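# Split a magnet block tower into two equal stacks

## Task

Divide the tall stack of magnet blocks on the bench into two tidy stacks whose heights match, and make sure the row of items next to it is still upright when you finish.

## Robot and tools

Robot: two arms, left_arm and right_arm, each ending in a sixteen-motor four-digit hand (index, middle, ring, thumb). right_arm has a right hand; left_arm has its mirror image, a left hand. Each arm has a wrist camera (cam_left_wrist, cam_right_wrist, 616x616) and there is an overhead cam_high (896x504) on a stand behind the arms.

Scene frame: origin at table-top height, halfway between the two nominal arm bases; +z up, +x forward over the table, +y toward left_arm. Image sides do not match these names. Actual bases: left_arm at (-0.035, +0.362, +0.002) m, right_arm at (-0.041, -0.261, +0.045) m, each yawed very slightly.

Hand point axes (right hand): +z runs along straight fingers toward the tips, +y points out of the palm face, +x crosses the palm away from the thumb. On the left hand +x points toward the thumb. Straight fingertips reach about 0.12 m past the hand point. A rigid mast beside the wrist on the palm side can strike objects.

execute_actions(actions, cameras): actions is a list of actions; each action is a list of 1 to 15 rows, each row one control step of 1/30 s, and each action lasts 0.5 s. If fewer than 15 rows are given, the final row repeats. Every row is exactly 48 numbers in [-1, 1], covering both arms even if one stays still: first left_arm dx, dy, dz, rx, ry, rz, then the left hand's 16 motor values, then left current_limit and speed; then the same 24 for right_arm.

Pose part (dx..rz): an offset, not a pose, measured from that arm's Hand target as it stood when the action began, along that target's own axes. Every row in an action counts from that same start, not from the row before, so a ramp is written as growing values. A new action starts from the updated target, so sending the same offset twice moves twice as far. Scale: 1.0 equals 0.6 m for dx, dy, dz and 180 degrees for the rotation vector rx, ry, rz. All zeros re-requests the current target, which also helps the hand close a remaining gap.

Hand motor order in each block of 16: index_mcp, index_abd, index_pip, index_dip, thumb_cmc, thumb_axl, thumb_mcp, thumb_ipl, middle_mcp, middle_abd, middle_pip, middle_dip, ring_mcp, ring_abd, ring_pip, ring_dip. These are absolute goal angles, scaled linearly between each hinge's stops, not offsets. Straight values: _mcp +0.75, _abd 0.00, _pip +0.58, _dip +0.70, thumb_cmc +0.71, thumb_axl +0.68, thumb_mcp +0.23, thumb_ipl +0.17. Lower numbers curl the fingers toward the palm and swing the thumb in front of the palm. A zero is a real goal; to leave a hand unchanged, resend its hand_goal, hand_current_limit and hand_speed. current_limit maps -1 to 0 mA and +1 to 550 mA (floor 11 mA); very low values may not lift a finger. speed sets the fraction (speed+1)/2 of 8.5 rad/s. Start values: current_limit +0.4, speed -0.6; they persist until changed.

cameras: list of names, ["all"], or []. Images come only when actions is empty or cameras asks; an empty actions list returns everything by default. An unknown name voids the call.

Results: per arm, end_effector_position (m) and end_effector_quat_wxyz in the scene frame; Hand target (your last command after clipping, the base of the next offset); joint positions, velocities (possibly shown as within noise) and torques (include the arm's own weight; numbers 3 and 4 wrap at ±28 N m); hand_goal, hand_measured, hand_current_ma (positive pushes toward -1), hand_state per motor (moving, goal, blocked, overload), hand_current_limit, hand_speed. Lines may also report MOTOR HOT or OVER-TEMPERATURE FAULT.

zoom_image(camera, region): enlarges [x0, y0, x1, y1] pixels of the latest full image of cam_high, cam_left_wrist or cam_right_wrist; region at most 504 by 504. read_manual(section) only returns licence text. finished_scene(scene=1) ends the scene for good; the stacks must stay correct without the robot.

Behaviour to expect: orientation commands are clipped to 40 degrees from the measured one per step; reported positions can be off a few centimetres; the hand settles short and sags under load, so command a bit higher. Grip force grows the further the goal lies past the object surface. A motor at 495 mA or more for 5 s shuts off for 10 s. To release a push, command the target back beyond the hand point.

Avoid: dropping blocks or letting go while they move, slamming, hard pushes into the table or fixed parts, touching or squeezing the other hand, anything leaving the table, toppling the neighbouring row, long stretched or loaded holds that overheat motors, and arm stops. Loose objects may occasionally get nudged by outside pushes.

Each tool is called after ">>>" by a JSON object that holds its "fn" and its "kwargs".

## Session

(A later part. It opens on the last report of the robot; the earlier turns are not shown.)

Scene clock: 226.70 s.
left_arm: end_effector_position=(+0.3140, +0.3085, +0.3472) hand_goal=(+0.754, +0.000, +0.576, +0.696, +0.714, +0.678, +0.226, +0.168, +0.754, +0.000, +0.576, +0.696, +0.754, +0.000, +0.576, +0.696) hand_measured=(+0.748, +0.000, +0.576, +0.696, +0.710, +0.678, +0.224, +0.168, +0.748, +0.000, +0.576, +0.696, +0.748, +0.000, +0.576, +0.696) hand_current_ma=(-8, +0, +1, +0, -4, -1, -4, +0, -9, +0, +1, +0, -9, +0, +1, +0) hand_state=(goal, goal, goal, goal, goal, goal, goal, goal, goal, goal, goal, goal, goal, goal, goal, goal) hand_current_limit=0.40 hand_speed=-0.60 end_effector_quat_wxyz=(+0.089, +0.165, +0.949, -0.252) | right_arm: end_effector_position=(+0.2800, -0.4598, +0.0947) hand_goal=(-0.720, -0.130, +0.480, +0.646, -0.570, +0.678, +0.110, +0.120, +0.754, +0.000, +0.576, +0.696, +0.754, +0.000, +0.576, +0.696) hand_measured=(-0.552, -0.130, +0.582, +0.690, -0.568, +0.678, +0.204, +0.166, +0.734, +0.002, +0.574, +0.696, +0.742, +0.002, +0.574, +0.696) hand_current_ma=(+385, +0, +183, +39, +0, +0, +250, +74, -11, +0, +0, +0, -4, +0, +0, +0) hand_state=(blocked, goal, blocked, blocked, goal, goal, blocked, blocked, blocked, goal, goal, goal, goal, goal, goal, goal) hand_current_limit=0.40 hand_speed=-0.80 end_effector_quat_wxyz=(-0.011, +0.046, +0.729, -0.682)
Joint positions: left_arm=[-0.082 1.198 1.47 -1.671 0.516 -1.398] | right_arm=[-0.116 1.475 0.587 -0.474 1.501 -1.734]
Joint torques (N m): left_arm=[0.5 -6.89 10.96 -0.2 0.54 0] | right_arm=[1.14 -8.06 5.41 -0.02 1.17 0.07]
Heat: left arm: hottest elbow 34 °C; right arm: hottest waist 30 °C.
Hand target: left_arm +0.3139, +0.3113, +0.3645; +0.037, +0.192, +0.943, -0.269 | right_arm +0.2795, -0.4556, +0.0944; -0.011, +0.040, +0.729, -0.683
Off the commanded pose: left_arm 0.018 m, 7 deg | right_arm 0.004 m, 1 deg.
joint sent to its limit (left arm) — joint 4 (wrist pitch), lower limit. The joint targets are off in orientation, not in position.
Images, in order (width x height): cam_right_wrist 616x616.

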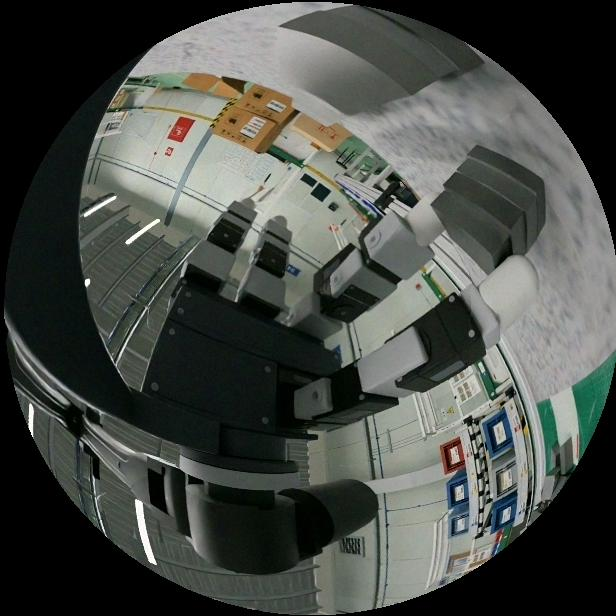

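>>> {"fn": "execute_actions", "kwargs": {"actions": [[[0,0,0,0,0,0,0.754,0,0.576,0.696,0.714,0.678,0.226,0.168,0.754,0,0.576,0.696,0.754,0,0.576,0.696,0.4,-0.6,0.006,0,0,0,0,0,-0.72,-0.13,0.48,0.645,-0.571,0.678,0.11,0.12,0.754,0,0.576,0.696,0.754,0,0.576,0.696,0.4,-0.8]]], "cameras": ["cam_right_wrist"]}}

>>> {"fn": "zoom_image", "kwargs": {"camera": "cam_right_wrist", "region": [425, 130, 555, 290]}}

Scene clock: 227.63 s.
left_arm: end_effector_position=(+0.3140, +0.3085, +0.3472) hand_goal=(+0.754, +0.000, +0.576, +0.696, +0.714, +0.678, +0.226, +0.168, +0.754, +0.000, +0.576, +0.696, +0.754, +0.000, +0.576, +0.696) hand_measured=(+0.748, +0.000, +0.576, +0.696, +0.710, +0.678, +0.224, +0.168, +0.748, +0.000, +0.576, +0.696, +0.748, +0.000, +0.576, +0.696) hand_current_ma=(-8, +0, +1, +0, -4, -1, -4, +0, -9, +0, +1, +0, -9, +0, +1, +0) hand_state=(goal, goal, goal, goal, goal, goal, goal, goal, goal, goal, goal, goal, goal, goal, goal, goal) hand_current_limit=0.40 hand_speed=-0.60 end_effector_quat_wxyz=(+0.089, +0.165, +0.949, -0.252) | right_arm: end_effector_position=(+0.2793, -0.4600, +0.0946) hand_goal=(-0.720, -0.130, +0.480, +0.646, -0.570, +0.678, +0.110, +0.120, +0.754, +0.000, +0.576, +0.696, +0.754, +0.000, +0.576, +0.696) hand_measured=(-0.552, -0.130, +0.582, +0.690, -0.568, +0.678, +0.204, +0.166, +0.734, +0.002, +0.574, +0.696, +0.742, +0.002, +0.574, +0.696) hand_current_ma=(+385, +0, +183, +39, +0, +0, +250, +74, -11, +0, +0, +0, -4, +0, +0, +0) hand_state=(blocked, goal, blocked, blocked, goal, goal, blocked, blocked, blocked, goal, goal, goal, goal, goal, goal, goal) hand_current_limit=0.40 hand_speed=-0.80 end_effector_quat_wxyz=(-0.010, +0.048, +0.729, -0.683)
Joint positions: left_arm=[-0.082 1.198 1.47 -1.671 0.516 -1.398] | right_arm=[-0.116 1.475 0.585 -0.476 1.503 -1.725]
Joint torques (N m): left_arm=[0.5 -6.89 11 -0.13 0.53 0.04] | right_arm=[1.08 -8.76 4.93 -0.03 1.08 0.04]
Heat: left arm: hottest elbow 34 °C; right arm: hottest waist 30 °C.
Hand target: left_arm +0.3139, +0.3113, +0.3645; +0.037, +0.192, +0.943, -0.269 | right_arm +0.2759, -0.4554, +0.0942; -0.011, +0.040, +0.729, -0.683
Off the commanded pose: left_arm 0.018 m, 7 deg | right_arm 0.006 m, 1 deg.
joint sent to its limit (left arm) — joint 4 (wrist pitch), lower limit. The joint targets are off in orientation, not in position.
Images, in order (width x height): cam_right_wrist 616x616.

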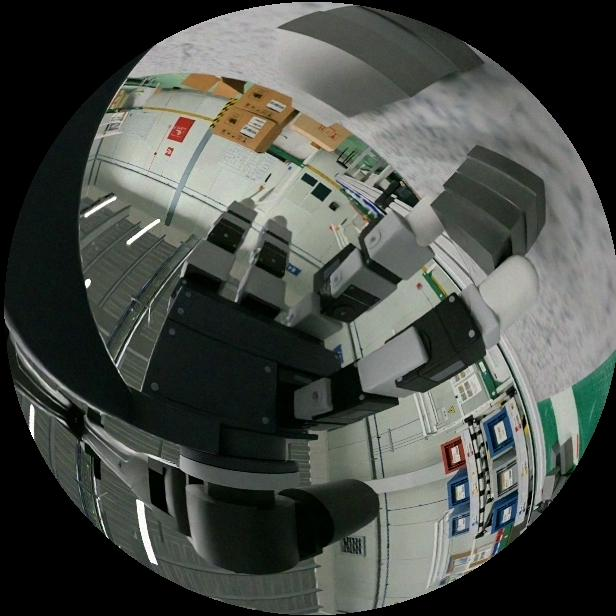

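Scaled by 3.150 from the camera's 616x616 image, which has a finer 880x880 frame.

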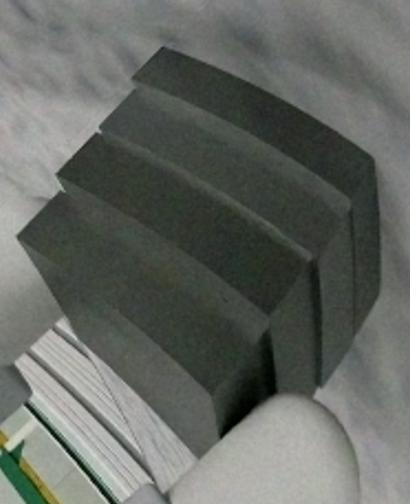

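>>> {"fn": "zoom_image", "kwargs": {"camera": "cam_right_wrist", "region": [425, 160, 525, 270]}}

Scaled by 4.582 from the camera's 616x616 image, which has a finer 880x880 frame.

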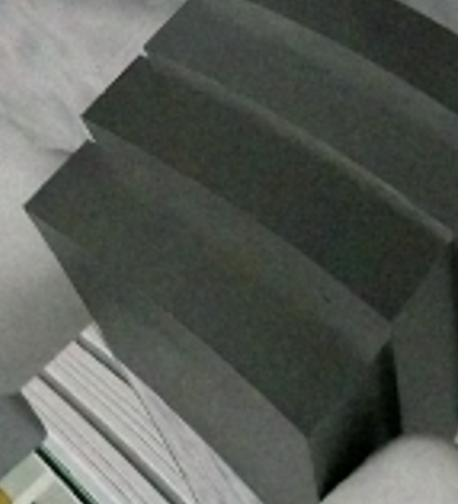

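>>> {"fn": "execute_actions", "kwargs": {"actions": [[[0,0,0,0,0,0,0.754,0,0.576,0.696,0.714,0.678,0.226,0.168,0.754,0,0.576,0.696,0.754,0,0.576,0.696,0.4,-0.6,0.007,0,0,0,0,0,-0.72,-0.13,0.48,0.645,-0.571,0.678,0.11,0.12,0.754,0,0.576,0.696,0.754,0,0.576,0.696,0.4,-0.8]]], "cameras": ["cam_right_wrist"]}}

>>> {"fn": "zoom_image", "kwargs": {"camera": "cam_right_wrist", "region": [425, 160, 525, 270]}}

Scene clock: 229.40 s.
left_arm: end_effector_position=(+0.3140, +0.3085, +0.3472) hand_goal=(+0.754, +0.000, +0.576, +0.696, +0.714, +0.678, +0.226, +0.168, +0.754, +0.000, +0.576, +0.696, +0.754, +0.000, +0.576, +0.696) hand_measured=(+0.748, +0.000, +0.576, +0.696, +0.710, +0.678, +0.224, +0.168, +0.748, +0.000, +0.576, +0.696, +0.748, +0.000, +0.576, +0.696) hand_current_ma=(-8, +0, +1, +0, -4, -1, -4, +0, -9, +0, +1, +0, -9, +0, +1, +0) hand_state=(goal, goal, goal, goal, goal, goal, goal, goal, goal, goal, goal, goal, goal, goal, goal, goal) hand_current_limit=0.40 hand_speed=-0.60 end_effector_quat_wxyz=(+0.089, +0.165, +0.949, -0.252) | right_arm: end_effector_position=(+0.2764, -0.4598, +0.0945) hand_goal=(-0.720, -0.130, +0.480, +0.646, -0.570, +0.678, +0.110, +0.120, +0.754, +0.000, +0.576, +0.696, +0.754, +0.000, +0.576, +0.696) hand_measured=(-0.552, -0.126, +0.582, +0.690, -0.566, +0.678, +0.204, +0.166, +0.734, +0.002, +0.574, +0.696, +0.742, +0.002, +0.574, +0.696) hand_current_ma=(+385, +0, +183, +39, +0, +0, +250, +74, -11, +0, +0, +0, -4, +0, +0, +0) hand_state=(blocked, goal, blocked, blocked, goal, goal, blocked, blocked, blocked, goal, goal, goal, goal, goal, goal, goal) hand_current_limit=0.40 hand_speed=-0.80 end_effector_quat_wxyz=(-0.009, +0.050, +0.728, -0.684)
Joint positions: left_arm=[-0.082 1.198 1.47 -1.671 0.516 -1.398] | right_arm=[-0.116 1.469 0.576 -0.476 1.504 -1.719]
Joint torques (N m): left_arm=[0.44 -6.71 11.03 -0.01 0.56 0] | right_arm=[1.08 -8.76 4.72 -0.1 1.05 0]
Heat: left arm: hottest elbow 34 °C; right arm: hottest waist 30 °C.
Hand target: left_arm +0.3139, +0.3113, +0.3645; +0.037, +0.192, +0.943, -0.269 | right_arm +0.2717, -0.4551, +0.0940; -0.011, +0.040, +0.729, -0.683
Off the commanded pose: left_arm 0.018 m, 7 deg | right_arm 0.007 m, 1 deg.
joint sent to its limit (left arm) — joint 4 (wrist pitch), lower limit. The joint targets are off in orientation, not in position.
Images, in order (width x height): cam_right_wrist 616x616.

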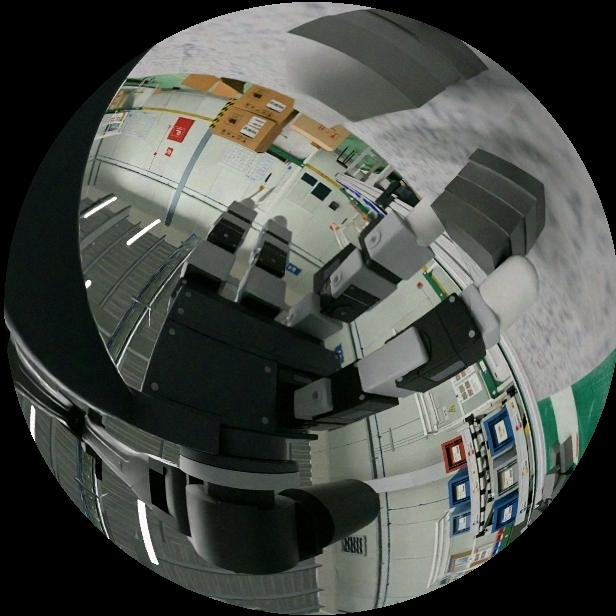

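Scaled by 4.582 from the camera's 616x616 image, which has a finer 880x880 frame.

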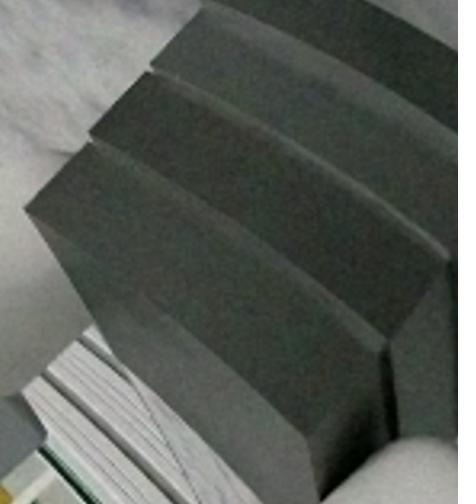

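>>> {"fn": "execute_actions", "kwargs": {"actions": [[[0,0,0,0,0,0,0.754,0,0.576,0.696,0.714,0.678,0.226,0.168,0.754,0,0.576,0.696,0.754,0,0.576,0.696,0.4,-0.6,-0.007,0,0,0,0,0,-0.66,-0.13,0.51,0.665,-0.571,0.678,0.14,0.13,0.754,0,0.576,0.696,0.754,0,0.576,0.696,0.4,-0.8]],[[0,0,0,0,0,0,0.754,0,0.576,0.696,0.714,0.678,0.226,0.168,0.754,0,0.576,0.696,0.754,0,0.576,0.696,0.4,-0.6,0,0,0,0,0,0,-0.60,-0.13,0.55,0.68,-0.571,0.678,0.18,0.15,0.754,0,0.576,0.696,0.754,0,0.576,0.696,0.4,-0.85]]], "cameras": ["cam_right_wrist"]}}

>>> {"fn": "zoom_image", "kwargs": {"camera": "cam_right_wrist", "region": [425, 160, 525, 270]}}

Scene clock: 230.83 s.
left_arm: end_effector_position=(+0.3140, +0.3085, +0.3472) hand_goal=(+0.754, +0.000, +0.576, +0.696, +0.714, +0.678, +0.226, +0.168, +0.754, +0.000, +0.576, +0.696, +0.754, +0.000, +0.576, +0.696) hand_measured=(+0.748, +0.000, +0.576, +0.696, +0.710, +0.678, +0.224, +0.168, +0.748, +0.000, +0.576, +0.696, +0.748, +0.000, +0.576, +0.696) hand_current_ma=(-8, +0, +1, +0, -4, -1, -4, +0, -9, +0, +1, +0, -9, +0, +1, +0) hand_state=(goal, goal, goal, goal, goal, goal, goal, goal, goal, goal, goal, goal, goal, goal, goal, goal) hand_current_limit=0.40 hand_speed=-0.60 end_effector_quat_wxyz=(+0.089, +0.165, +0.949, -0.252) | right_arm: end_effector_position=(+0.2763, -0.4599, +0.0946) hand_goal=(-0.600, -0.130, +0.550, +0.680, -0.570, +0.678, +0.180, +0.150, +0.754, +0.000, +0.576, +0.696, +0.754, +0.000, +0.576, +0.696) hand_measured=(-0.552, -0.126, +0.584, +0.700, -0.566, +0.678, +0.208, +0.170, +0.734, +0.002, +0.574, +0.696, +0.742, +0.002, +0.574, +0.696) hand_current_ma=(+53, +0, +25, +10, +0, +0, +26, +15, -11, +0, +0, +0, -4, +0, +0, +0) hand_state=(blocked, goal, blocked, goal, goal, goal, blocked, goal, blocked, goal, goal, goal, goal, goal, goal, goal) hand_current_limit=0.40 hand_speed=-0.85 end_effector_quat_wxyz=(-0.009, +0.050, +0.728, -0.684)
Joint positions: left_arm=[-0.082 1.198 1.47 -1.671 0.516 -1.398] | right_arm=[-0.116 1.469 0.576 -0.476 1.505 -1.719]
Joint torques (N m): left_arm=[0.91 -6.48 10.89 -0.09 0.48 0.04] | right_arm=[1.14 -8 5.55 -0.09 1.02 -0.03]
Heat: left arm: hottest elbow 34 °C; right arm: hottest waist 30 °C.
Hand target: left_arm +0.3139, +0.3113, +0.3645; +0.037, +0.192, +0.943, -0.269 | right_arm +0.2759, -0.4554, +0.0941; -0.011, +0.040, +0.729, -0.683
Off the commanded pose: left_arm 0.018 m, 7 deg | right_arm 0.005 m, 1 deg.
joint sent to its limit (left arm) — joint 4 (wrist pitch), lower limit. The joint targets are off in orientation, not in position.
Images, in order (width x height): cam_right_wrist 616x616.

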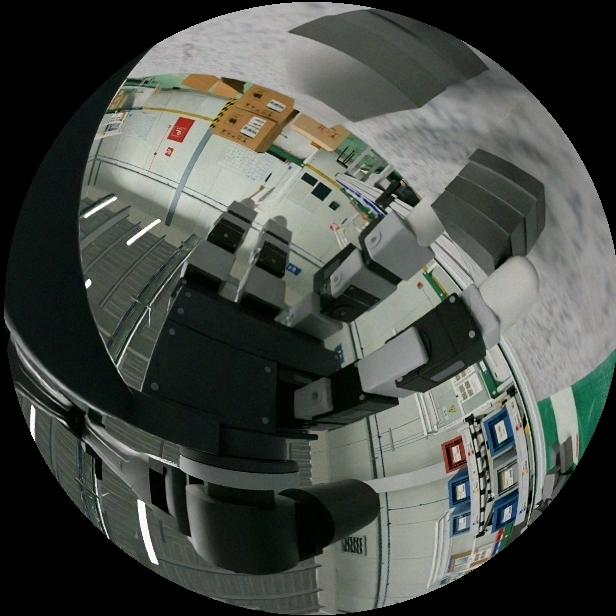

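Scaled by 4.582 from the camera's 616x616 image, which has a finer 880x880 frame.

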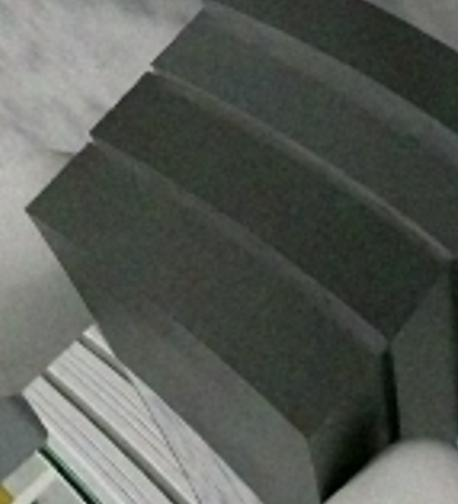

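>>> {"fn": "execute_actions", "kwargs": {"actions": [[[0,0,0,0,0,0,0.754,0,0.576,0.696,0.714,0.678,0.226,0.168,0.754,0,0.576,0.696,0.754,0,0.576,0.696,0.4,-0.6,0,0,0,0,0,0,-0.55,-0.13,0.576,0.69,-0.571,0.678,0.215,0.165,0.754,0,0.576,0.696,0.754,0,0.576,0.696,0.4,-0.85]],[[0,0,0,0,0,0,0.754,0,0.576,0.696,0.714,0.678,0.226,0.168,0.754,0,0.576,0.696,0.754,0,0.576,0.696,0.4,-0.6,0,0,0,0,0,0,-0.46,-0.13,0.576,0.696,-0.571,0.678,0.30,0.168,0.754,0,0.576,0.696,0.754,0,0.576,0.696,0.4,-0.85]]], "cameras": ["cam_right_wrist"]}}

>>> {"fn": "zoom_image", "kwargs": {"camera": "cam_right_wrist", "region": [425, 130, 555, 290]}}

Scene clock: 232.20 s.
left_arm: end_effector_position=(+0.3140, +0.3085, +0.3472) hand_goal=(+0.754, +0.000, +0.576, +0.696, +0.714, +0.678, +0.226, +0.168, +0.754, +0.000, +0.576, +0.696, +0.754, +0.000, +0.576, +0.696) hand_measured=(+0.748, +0.000, +0.576, +0.696, +0.710, +0.678, +0.224, +0.168, +0.748, +0.000, +0.576, +0.696, +0.748, +0.000, +0.576, +0.696) hand_current_ma=(-8, +0, +1, +0, -4, -1, -4, +0, -9, +0, +1, +0, -9, +0, +1, +0) hand_state=(goal, goal, goal, goal, goal, goal, goal, goal, goal, goal, goal, goal, goal, goal, goal, goal) hand_current_limit=0.40 hand_speed=-0.60 end_effector_quat_wxyz=(+0.089, +0.165, +0.949, -0.252) | right_arm: end_effector_position=(+0.2742, -0.4597, +0.0940) hand_goal=(-0.460, -0.130, +0.576, +0.696, -0.570, +0.678, +0.300, +0.168, +0.754, +0.000, +0.576, +0.696, +0.754, +0.000, +0.576, +0.696) hand_measured=(-0.464, -0.126, +0.578, +0.696, -0.568, +0.678, +0.296, +0.170, +0.734, +0.002, +0.574, +0.696, +0.742, +0.002, +0.574, +0.696) hand_current_ma=(-1, +0, +0, +0, +0, +0, -1, +0, -11, +0, +0, +0, -4, +0, +0, +0) hand_state=(goal, goal, goal, goal, goal, goal, goal, goal, blocked, goal, goal, goal, goal, goal, goal, goal) hand_current_limit=0.40 hand_speed=-0.85 end_effector_quat_wxyz=(-0.014, +0.045, +0.728, -0.684)
Joint positions: left_arm=[-0.082 1.198 1.47 -1.671 0.516 -1.398] | right_arm=[-0.116 1.469 0.576 -0.489 1.505 -1.719]
Joint torques (N m): left_arm=[0.5 -6.12 10.96 -0.05 0.53 0.02] | right_arm=[1.14 -7.88 5.65 0.09 1.03 0.05]
Heat: left arm: hottest elbow 34 °C; right arm: hottest waist 30 °C.
Hand target: left_arm +0.3139, +0.3113, +0.3645; +0.037, +0.192, +0.943, -0.269 | right_arm +0.2759, -0.4554, +0.0941; -0.011, +0.040, +0.729, -0.683
Off the commanded pose: left_arm 0.018 m, 7 deg | right_arm 0.005 m, 1 deg.
joint sent to its limit (left arm) — joint 4 (wrist pitch), lower limit. The joint targets are off in orientation, not in position.
Images, in order (width x height): cam_right_wrist 616x616.

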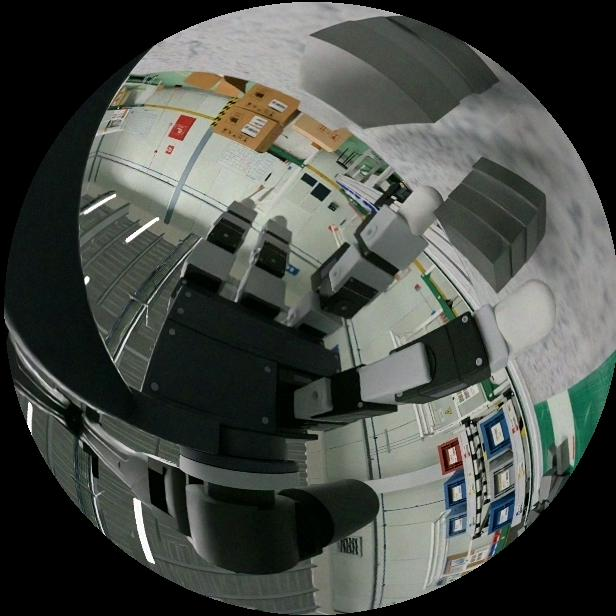

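Scaled by 3.150 from the camera's 616x616 image, which has a finer 880x880 frame.

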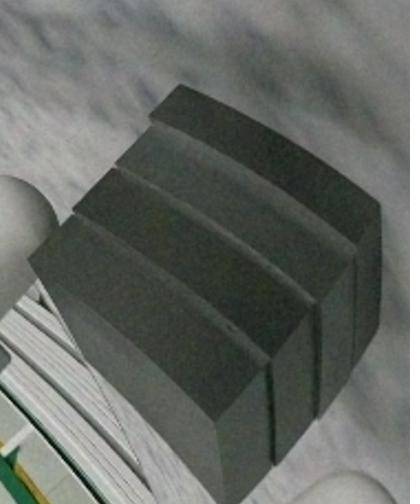

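Very neat. Lift away.

>>> {"fn": "execute_actions", "kwargs": {"actions": [[[0,0,0,0,0,0,0.754,0,0.576,0.696,0.714,0.678,0.226,0.168,0.754,0,0.576,0.696,0.754,0,0.576,0.696,0.4,-0.6,0,-0.025,0,0,0,0,-0.44,-0.13,0.576,0.696,-0.571,0.678,0.31,0.168,0.754,0,0.576,0.696,0.754,0,0.576,0.696,0.4,-0.8]],[[0,0,0,0,0,0,0.754,0,0.576,0.696,0.714,0.678,0.226,0.168,0.754,0,0.576,0.696,0.754,0,0.576,0.696,0.4,-0.6,0,-0.05,0,0,0,0,-0.42,-0.13,0.576,0.696,-0.571,0.678,0.32,0.168,0.754,0,0.576,0.696,0.754,0,0.576,0.696,0.4,-0.8]],[[0,0,0,0,0,0,0.754,0,0.576,0.696,0.714,0.678,0.226,0.168,0.754,0,0.576,0.696,0.754,0,0.576,0.696,0.4,-0.6,0,-0.06,0,0,0,0,-0.42,-0.13,0.576,0.696,-0.571,0.678,0.32,0.168,0.754,0,0.576,0.696,0.754,0,0.576,0.696,0.4,-0.8]]], "cameras": ["cam_right_wrist"]}}

Scene clock: 234.47 s.
left_arm: end_effector_position=(+0.3140, +0.3085, +0.3472) hand_goal=(+0.754, +0.000, +0.576, +0.696, +0.714, +0.678, +0.226, +0.168, +0.754, +0.000, +0.576, +0.696, +0.754, +0.000, +0.576, +0.696) hand_measured=(+0.748, +0.000, +0.576, +0.696, +0.710, +0.678, +0.224, +0.168, +0.748, +0.000, +0.576, +0.696, +0.748, +0.000, +0.576, +0.696) hand_current_ma=(-8, +0, +1, +0, -4, -1, -4, +0, -9, +0, +1, +0, -9, +0, +1, +0) hand_state=(goal, goal, goal, goal, goal, goal, goal, goal, goal, goal, goal, goal, goal, goal, goal, goal) hand_current_limit=0.40 hand_speed=-0.60 end_effector_quat_wxyz=(+0.089, +0.165, +0.949, -0.252) | right_arm: end_effector_position=(+0.2565, -0.4580, +0.1567) hand_goal=(-0.420, -0.130, +0.576, +0.696, -0.570, +0.678, +0.320, +0.168, +0.754, +0.000, +0.576, +0.696, +0.754, +0.000, +0.576, +0.696) hand_measured=(-0.426, -0.126, +0.578, +0.696, -0.568, +0.678, +0.316, +0.170, +0.734, +0.002, +0.574, +0.696, +0.742, +0.002, +0.574, +0.696) hand_current_ma=(-1, +0, +0, +0, +0, +0, -1, +0, -11, +0, +0, +0, -4, +0, +0, +0) hand_state=(goal, goal, goal, goal, goal, goal, goal, goal, blocked, goal, goal, goal, goal, goal, goal, goal) hand_current_limit=0.40 hand_speed=-0.80 end_effector_quat_wxyz=(-0.025, +0.029, +0.729, -0.684)
Joint positions: left_arm=[-0.082 1.198 1.47 -1.671 0.516 -1.398] | right_arm=[-0.116 1.243 0.588 -0.619 1.505 -1.865]
Joint torques (N m): left_arm=[1.2 -6.01 11 -0.01 0.56 -0.03] | right_arm=[-0.44 -6.77 10.63 0.28 0.92 -0.18]
Heat: left arm: hottest elbow 34 °C; right arm: hottest waist 30 °C.
Hand target: left_arm +0.3139, +0.3113, +0.3645; +0.037, +0.192, +0.943, -0.269 | right_arm +0.2723, -0.4605, +0.1749; -0.011, +0.040, +0.729, -0.683
Off the commanded pose: left_arm 0.018 m, 7 deg | right_arm 0.024 m, 2 deg.
joint sent to its limit (left arm) — joint 4 (wrist pitch), lower limit. The joint targets are off in orientation, not in position.
Images, in order (width x height): cam_right_wrist 616x616.

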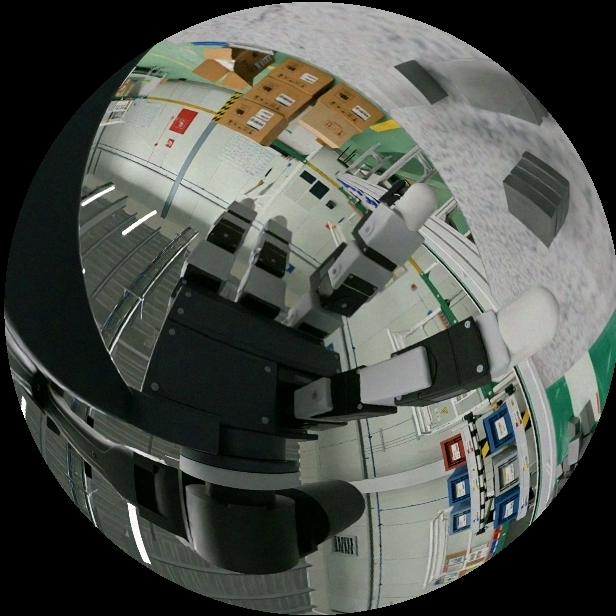

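>>> {"fn": "execute_actions", "kwargs": {"actions": [[[0,0,0,0,0,0,0.754,0,0.576,0.696,0.714,0.678,0.226,0.168,0.754,0,0.576,0.696,0.754,0,0.576,0.696,0.4,-0.6,0.06,-0.08,0,0,0,0,-0.42,-0.13,0.576,0.696,-0.571,0.678,0.32,0.168,0.754,0,0.576,0.696,0.754,0,0.576,0.696,0.4,-0.8]],[[0,0,0,0,0,0,0.754,0,0.576,0.696,0.714,0.678,0.226,0.168,0.754,0,0.576,0.696,0.754,0,0.576,0.696,0.4,-0.6,0.04,-0.06,0,0,0,0,-0.42,-0.13,0.576,0.696,-0.571,0.678,0.32,0.168,0.754,0,0.576,0.696,0.754,0,0.576,0.696,0.4,-0.8]]], "cameras": ["all"]}}

>>> {"fn": "zoom_image", "kwargs": {"camera": "cam_high", "region": [400, 80, 500, 180]}}

>>> {"fn": "zoom_image", "kwargs": {"camera": "cam_right_wrist", "region": [380, 30, 616, 266]}}

Scene clock: 236.20 s.
left_arm: end_effector_position=(+0.3140, +0.3085, +0.3472) hand_goal=(+0.754, +0.000, +0.576, +0.696, +0.714, +0.678, +0.226, +0.168, +0.754, +0.000, +0.576, +0.696, +0.754, +0.000, +0.576, +0.696) hand_measured=(+0.748, +0.000, +0.576, +0.696, +0.710, +0.678, +0.224, +0.168, +0.748, +0.000, +0.576, +0.696, +0.748, +0.000, +0.576, +0.696) hand_current_ma=(-8, +0, +1, +0, -4, -1, -4, +0, -9, +0, +1, +0, -9, +0, +1, +0) hand_state=(goal, goal, goal, goal, goal, goal, goal, goal, goal, goal, goal, goal, goal, goal, goal, goal) hand_current_limit=0.40 hand_speed=-0.60 end_effector_quat_wxyz=(+0.089, +0.165, +0.949, -0.252) | right_arm: end_effector_position=(+0.2039, -0.4586, +0.2411) hand_goal=(-0.420, -0.130, +0.576, +0.696, -0.570, +0.678, +0.320, +0.168, +0.754, +0.000, +0.576, +0.696, +0.754, +0.000, +0.576, +0.696) hand_measured=(-0.424, -0.126, +0.578, +0.696, -0.568, +0.678, +0.316, +0.170, +0.734, +0.002, +0.574, +0.696, +0.742, +0.002, +0.574, +0.696) hand_current_ma=(-1, +0, +0, +0, +0, +0, -1, +0, -10, +0, +0, +0, -4, +0, +0, +0) hand_state=(goal, goal, goal, goal, goal, goal, goal, goal, goal, goal, goal, goal, goal, goal, goal, goal) hand_current_limit=0.40 hand_speed=-0.80 end_effector_quat_wxyz=(-0.020, +0.037, +0.729, -0.683)
Joint positions: left_arm=[-0.082 1.198 1.47 -1.671 0.516 -1.398] | right_arm=[-0.14 0.88 0.588 -0.752 1.494 -2.077]
Joint torques (N m): left_arm=[0.56 -6.36 10.86 -0.25 0.56 0.01] | right_arm=[-0.73 -2.61 11.48 0.4 0.82 -0.17]
Heat: left arm: hottest elbow 34 °C; right arm: hottest waist 30 °C.
Hand target: left_arm +0.3139, +0.3113, +0.3645; +0.037, +0.192, +0.943, -0.269 | right_arm +0.2088, -0.4615, +0.2563; -0.011, +0.040, +0.729, -0.683
Off the commanded pose: left_arm 0.018 m, 7 deg | right_arm 0.016 m, 1 deg.
joint sent to its limit (left arm) — joint 4 (wrist pitch), lower limit. The joint targets are off in orientation, not in position.
joint sent to its limit (right arm) — joint 6 (wrist roll), lower limit. The joint targets still meet the commanded pose.

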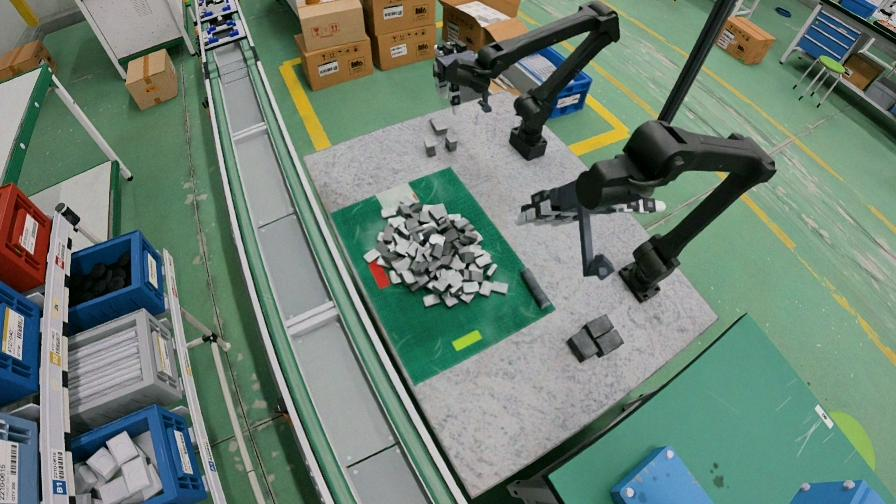

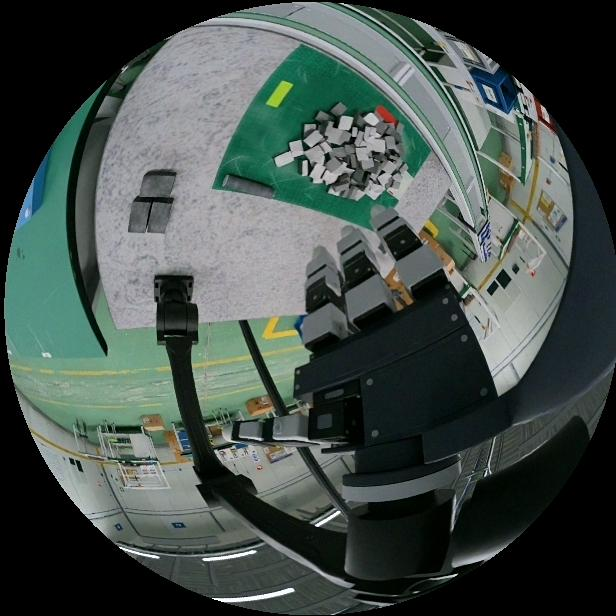

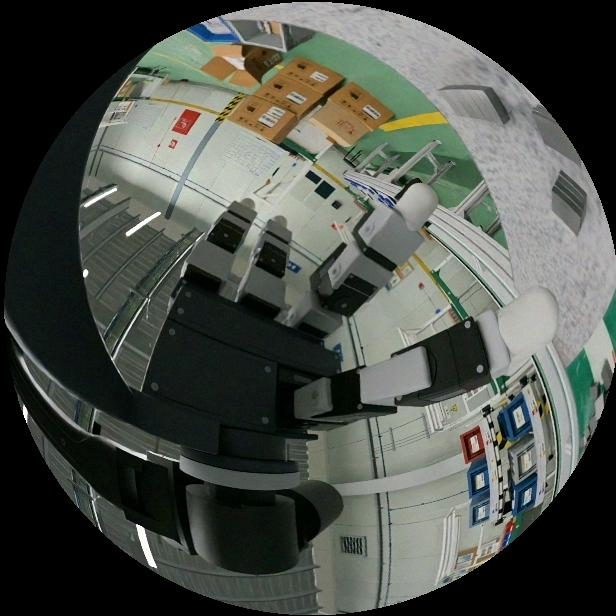

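Scaled by 5.040 from the camera's 896x504 image, which has a finer 1280x720 frame.

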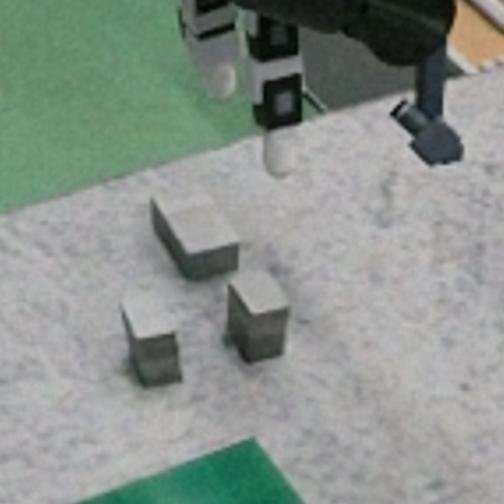

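Scaled by 2.136 from the camera's 616x616 image, which has a finer 880x880 frame.

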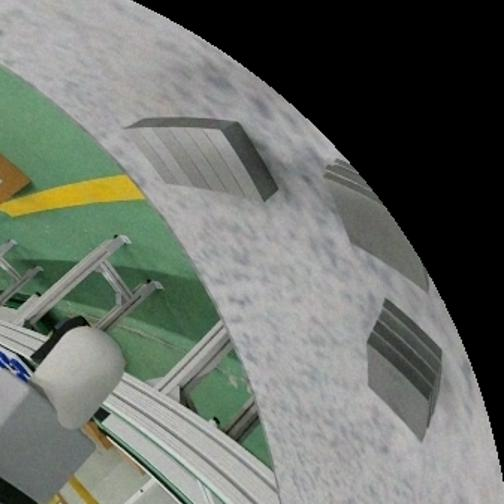

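>>> {"fn": "zoom_image", "kwargs": {"camera": "cam_high", "region": [415, 110, 470, 165]}}

>>> {"fn": "zoom_image", "kwargs": {"camera": "cam_right_wrist", "region": [520, 90, 606, 176]}}

Scaled by 9.164 from the camera's 896x504 image, which has a finer 1280x720 frame.

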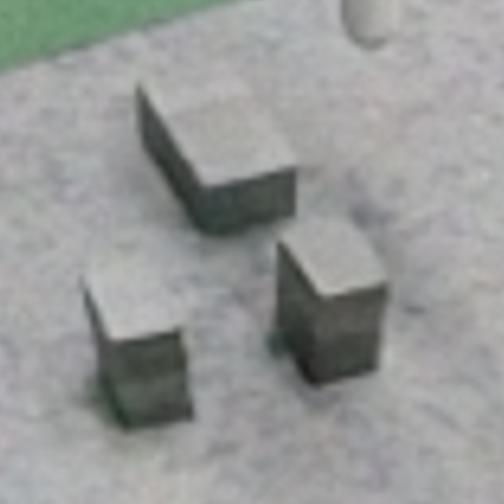

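Scaled by 5.860 from the camera's 616x616 image, which has a finer 880x880 frame.

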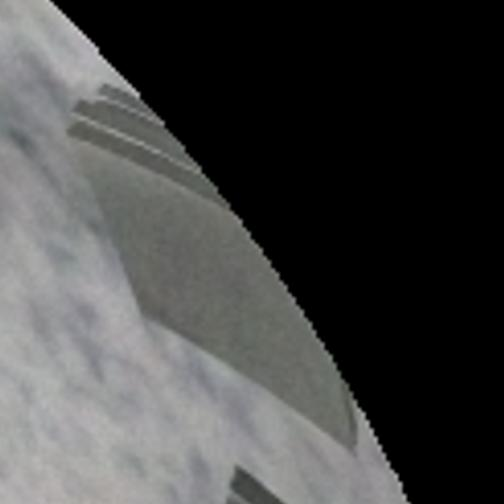

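>>> {"fn": "execute_actions", "kwargs": {"actions": [[[0,0,0,0,0,0,0.754,0,0.576,0.696,0.714,0.678,0.226,0.168,0.754,0,0.576,0.696,0.754,0,0.576,0.696,0.4,-0.6,-0.09,0.07,0.03,0,0,0,-0.42,-0.13,0.576,0.696,-0.571,0.678,0.32,0.168,0.754,0,0.576,0.696,0.754,0,0.576,0.696,0.4,-0.8]]], "cameras": ["cam_right_wrist"]}}

>>> {"fn": "zoom_image", "kwargs": {"camera": "cam_right_wrist", "region": [380, 30, 616, 266]}}

Scene clock: 237.50 s.
left_arm: end_effector_position=(+0.3140, +0.3085, +0.3472) hand_goal=(+0.754, +0.000, +0.576, +0.696, +0.714, +0.678, +0.226, +0.168, +0.754, +0.000, +0.576, +0.696, +0.754, +0.000, +0.576, +0.696) hand_measured=(+0.748, +0.000, +0.576, +0.696, +0.710, +0.678, +0.224, +0.168, +0.748, +0.000, +0.576, +0.696, +0.748, +0.000, +0.576, +0.696) hand_current_ma=(-8, +0, +1, +0, -4, -1, -4, +0, -9, +0, +1, +0, -9, +0, +1, +0) hand_state=(goal, goal, goal, goal, goal, goal, goal, goal, goal, goal, goal, goal, goal, goal, goal, goal) hand_current_limit=0.40 hand_speed=-0.60 end_effector_quat_wxyz=(+0.089, +0.165, +0.949, -0.252) | right_arm: end_effector_position=(+0.2439, -0.4719, +0.1954) hand_goal=(-0.420, -0.130, +0.576, +0.696, -0.570, +0.678, +0.320, +0.168, +0.754, +0.000, +0.576, +0.696, +0.754, +0.000, +0.576, +0.696) hand_measured=(-0.424, -0.126, +0.578, +0.696, -0.570, +0.678, +0.318, +0.170, +0.736, +0.002, +0.574, +0.696, +0.742, +0.002, +0.574, +0.696) hand_current_ma=(+0, +0, +0, +0, +0, +0, +0, +0, -9, +0, +0, +0, -4, +0, +0, +0) hand_state=(goal, goal, goal, goal, goal, goal, goal, goal, goal, goal, goal, goal, goal, goal, goal, goal) hand_current_limit=0.40 hand_speed=-0.80 end_effector_quat_wxyz=(-0.040, +0.036, +0.733, -0.679)
Joint positions: left_arm=[-0.082 1.198 1.47 -1.671 0.516 -1.398] | right_arm=[-0.17 1.115 0.604 -0.565 1.485 -2.077]
Joint torques (N m): left_arm=[-0.03 -6.95 11.07 -0.1 0.52 0] | right_arm=[-1.08 -4.42 12.19 1.22 0.97 -0.17]
Heat: left arm: hottest elbow 34 °C; right arm: hottest waist 30 °C.
Hand target: left_arm +0.3139, +0.3113, +0.3645; +0.037, +0.192, +0.943, -0.269 | right_arm +0.2632, -0.4807, +0.2154; -0.011, +0.040, +0.729, -0.683
Off the commanded pose: left_arm 0.018 m, 7 deg | right_arm 0.029 m, 3 deg.
joint sent to its limit (left arm) — joint 4 (wrist pitch), lower limit. The joint targets are off in orientation, not in position.
joint sent to its limit (right arm) — joint 6 (wrist roll), lower limit. The joint targets are off in orientation, not in position.
Images, in order (width x height): cam_right_wrist 616x616.

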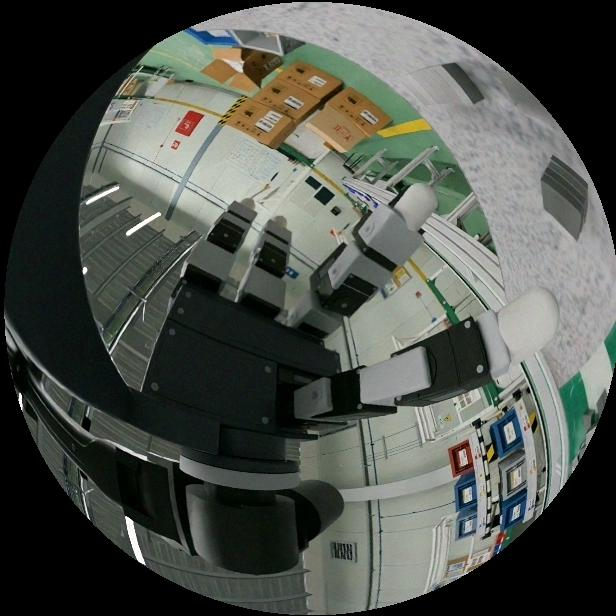

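Scaled by 2.136 from the camera's 616x616 image, which has a finer 880x880 frame.

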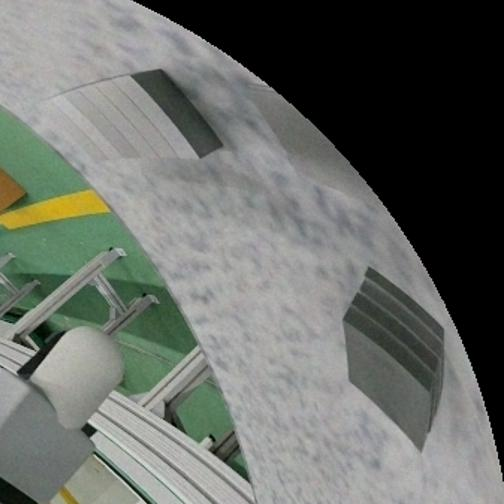

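>>> {"fn": "execute_actions", "kwargs": {"actions": [[[0,0,0,0,0,0,0.754,0,0.576,0.696,0.714,0.678,0.226,0.168,0.754,0,0.576,0.696,0.754,0,0.576,0.696,0.4,-0.6,0.02,0.06,-0.04,0,0,0,-0.42,-0.13,0.576,0.696,-0.571,0.678,0.32,0.168,0.754,0,0.576,0.696,0.754,0,0.576,0.696,0.4,-0.8]]], "cameras": ["cam_right_wrist"]}}

>>> {"fn": "zoom_image", "kwargs": {"camera": "cam_right_wrist", "region": [400, 30, 580, 210]}}

Scene clock: 238.93 s.
left_arm: end_effector_position=(+0.3140, +0.3085, +0.3472) hand_goal=(+0.754, +0.000, +0.576, +0.696, +0.714, +0.678, +0.226, +0.168, +0.754, +0.000, +0.576, +0.696, +0.754, +0.000, +0.576, +0.696) hand_measured=(+0.748, +0.000, +0.576, +0.696, +0.710, +0.678, +0.224, +0.168, +0.748, +0.000, +0.576, +0.696, +0.748, +0.000, +0.576, +0.696) hand_current_ma=(-8, +0, +1, +0, -4, -1, -4, +0, -9, +0, +1, +0, -9, +0, +1, +0) hand_state=(goal, goal, goal, goal, goal, goal, goal, goal, goal, goal, goal, goal, goal, goal, goal, goal) hand_current_limit=0.40 hand_speed=-0.60 end_effector_quat_wxyz=(+0.089, +0.165, +0.949, -0.252) | right_arm: end_effector_position=(+0.2501, -0.4564, +0.1805) hand_goal=(-0.420, -0.130, +0.576, +0.696, -0.570, +0.678, +0.320, +0.168, +0.754, +0.000, +0.576, +0.696, +0.754, +0.000, +0.576, +0.696) hand_measured=(-0.424, -0.126, +0.578, +0.696, -0.570, +0.678, +0.318, +0.170, +0.736, +0.002, +0.574, +0.696, +0.742, +0.002, +0.574, +0.696) hand_current_ma=(+0, +0, +0, +0, +0, +0, +0, +0, -9, +0, +0, +0, -4, +0, +0, +0) hand_state=(goal, goal, goal, goal, goal, goal, goal, goal, goal, goal, goal, goal, goal, goal, goal, goal) hand_current_limit=0.40 hand_speed=-0.80 end_effector_quat_wxyz=(-0.008, +0.038, +0.730, -0.683)
Joint positions: left_arm=[-0.082 1.198 1.47 -1.671 0.516 -1.398] | right_arm=[-0.115 1.136 0.572 -0.584 1.496 -1.956]
Joint torques (N m): left_arm=[0.26 -7.24 11.22 -0.31 0.52 0.05] | right_arm=[0.91 -3.72 8.4 0.31 1.21 0.14]
Heat: left arm: hottest elbow 34 °C; right arm: hottest waist 30 °C.
Hand target: left_arm +0.3139, +0.3113, +0.3645; +0.037, +0.192, +0.943, -0.269 | right_arm +0.2546, -0.4536, +0.1807; -0.011, +0.040, +0.729, -0.683
Off the commanded pose: left_arm 0.018 m, 7 deg | right_arm 0.005 m, 0 deg.
joint sent to its limit (left arm) — joint 4 (wrist pitch), lower limit. The joint targets are off in orientation, not in position.
Images, in order (width x height): cam_right_wrist 616x616.

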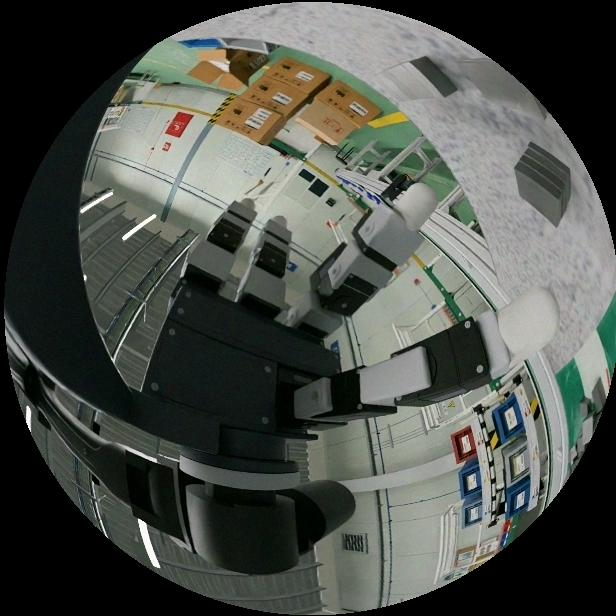

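Scaled by 2.800 from the camera's 616x616 image, which has a finer 880x880 frame.

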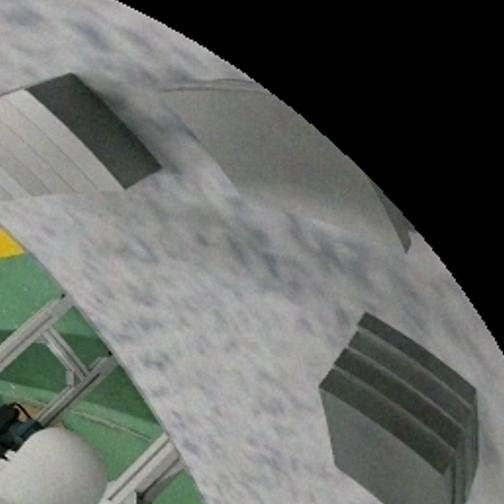

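>>> {"fn": "finished_scene", "kwargs": {}}

The scene is finished: the task was done.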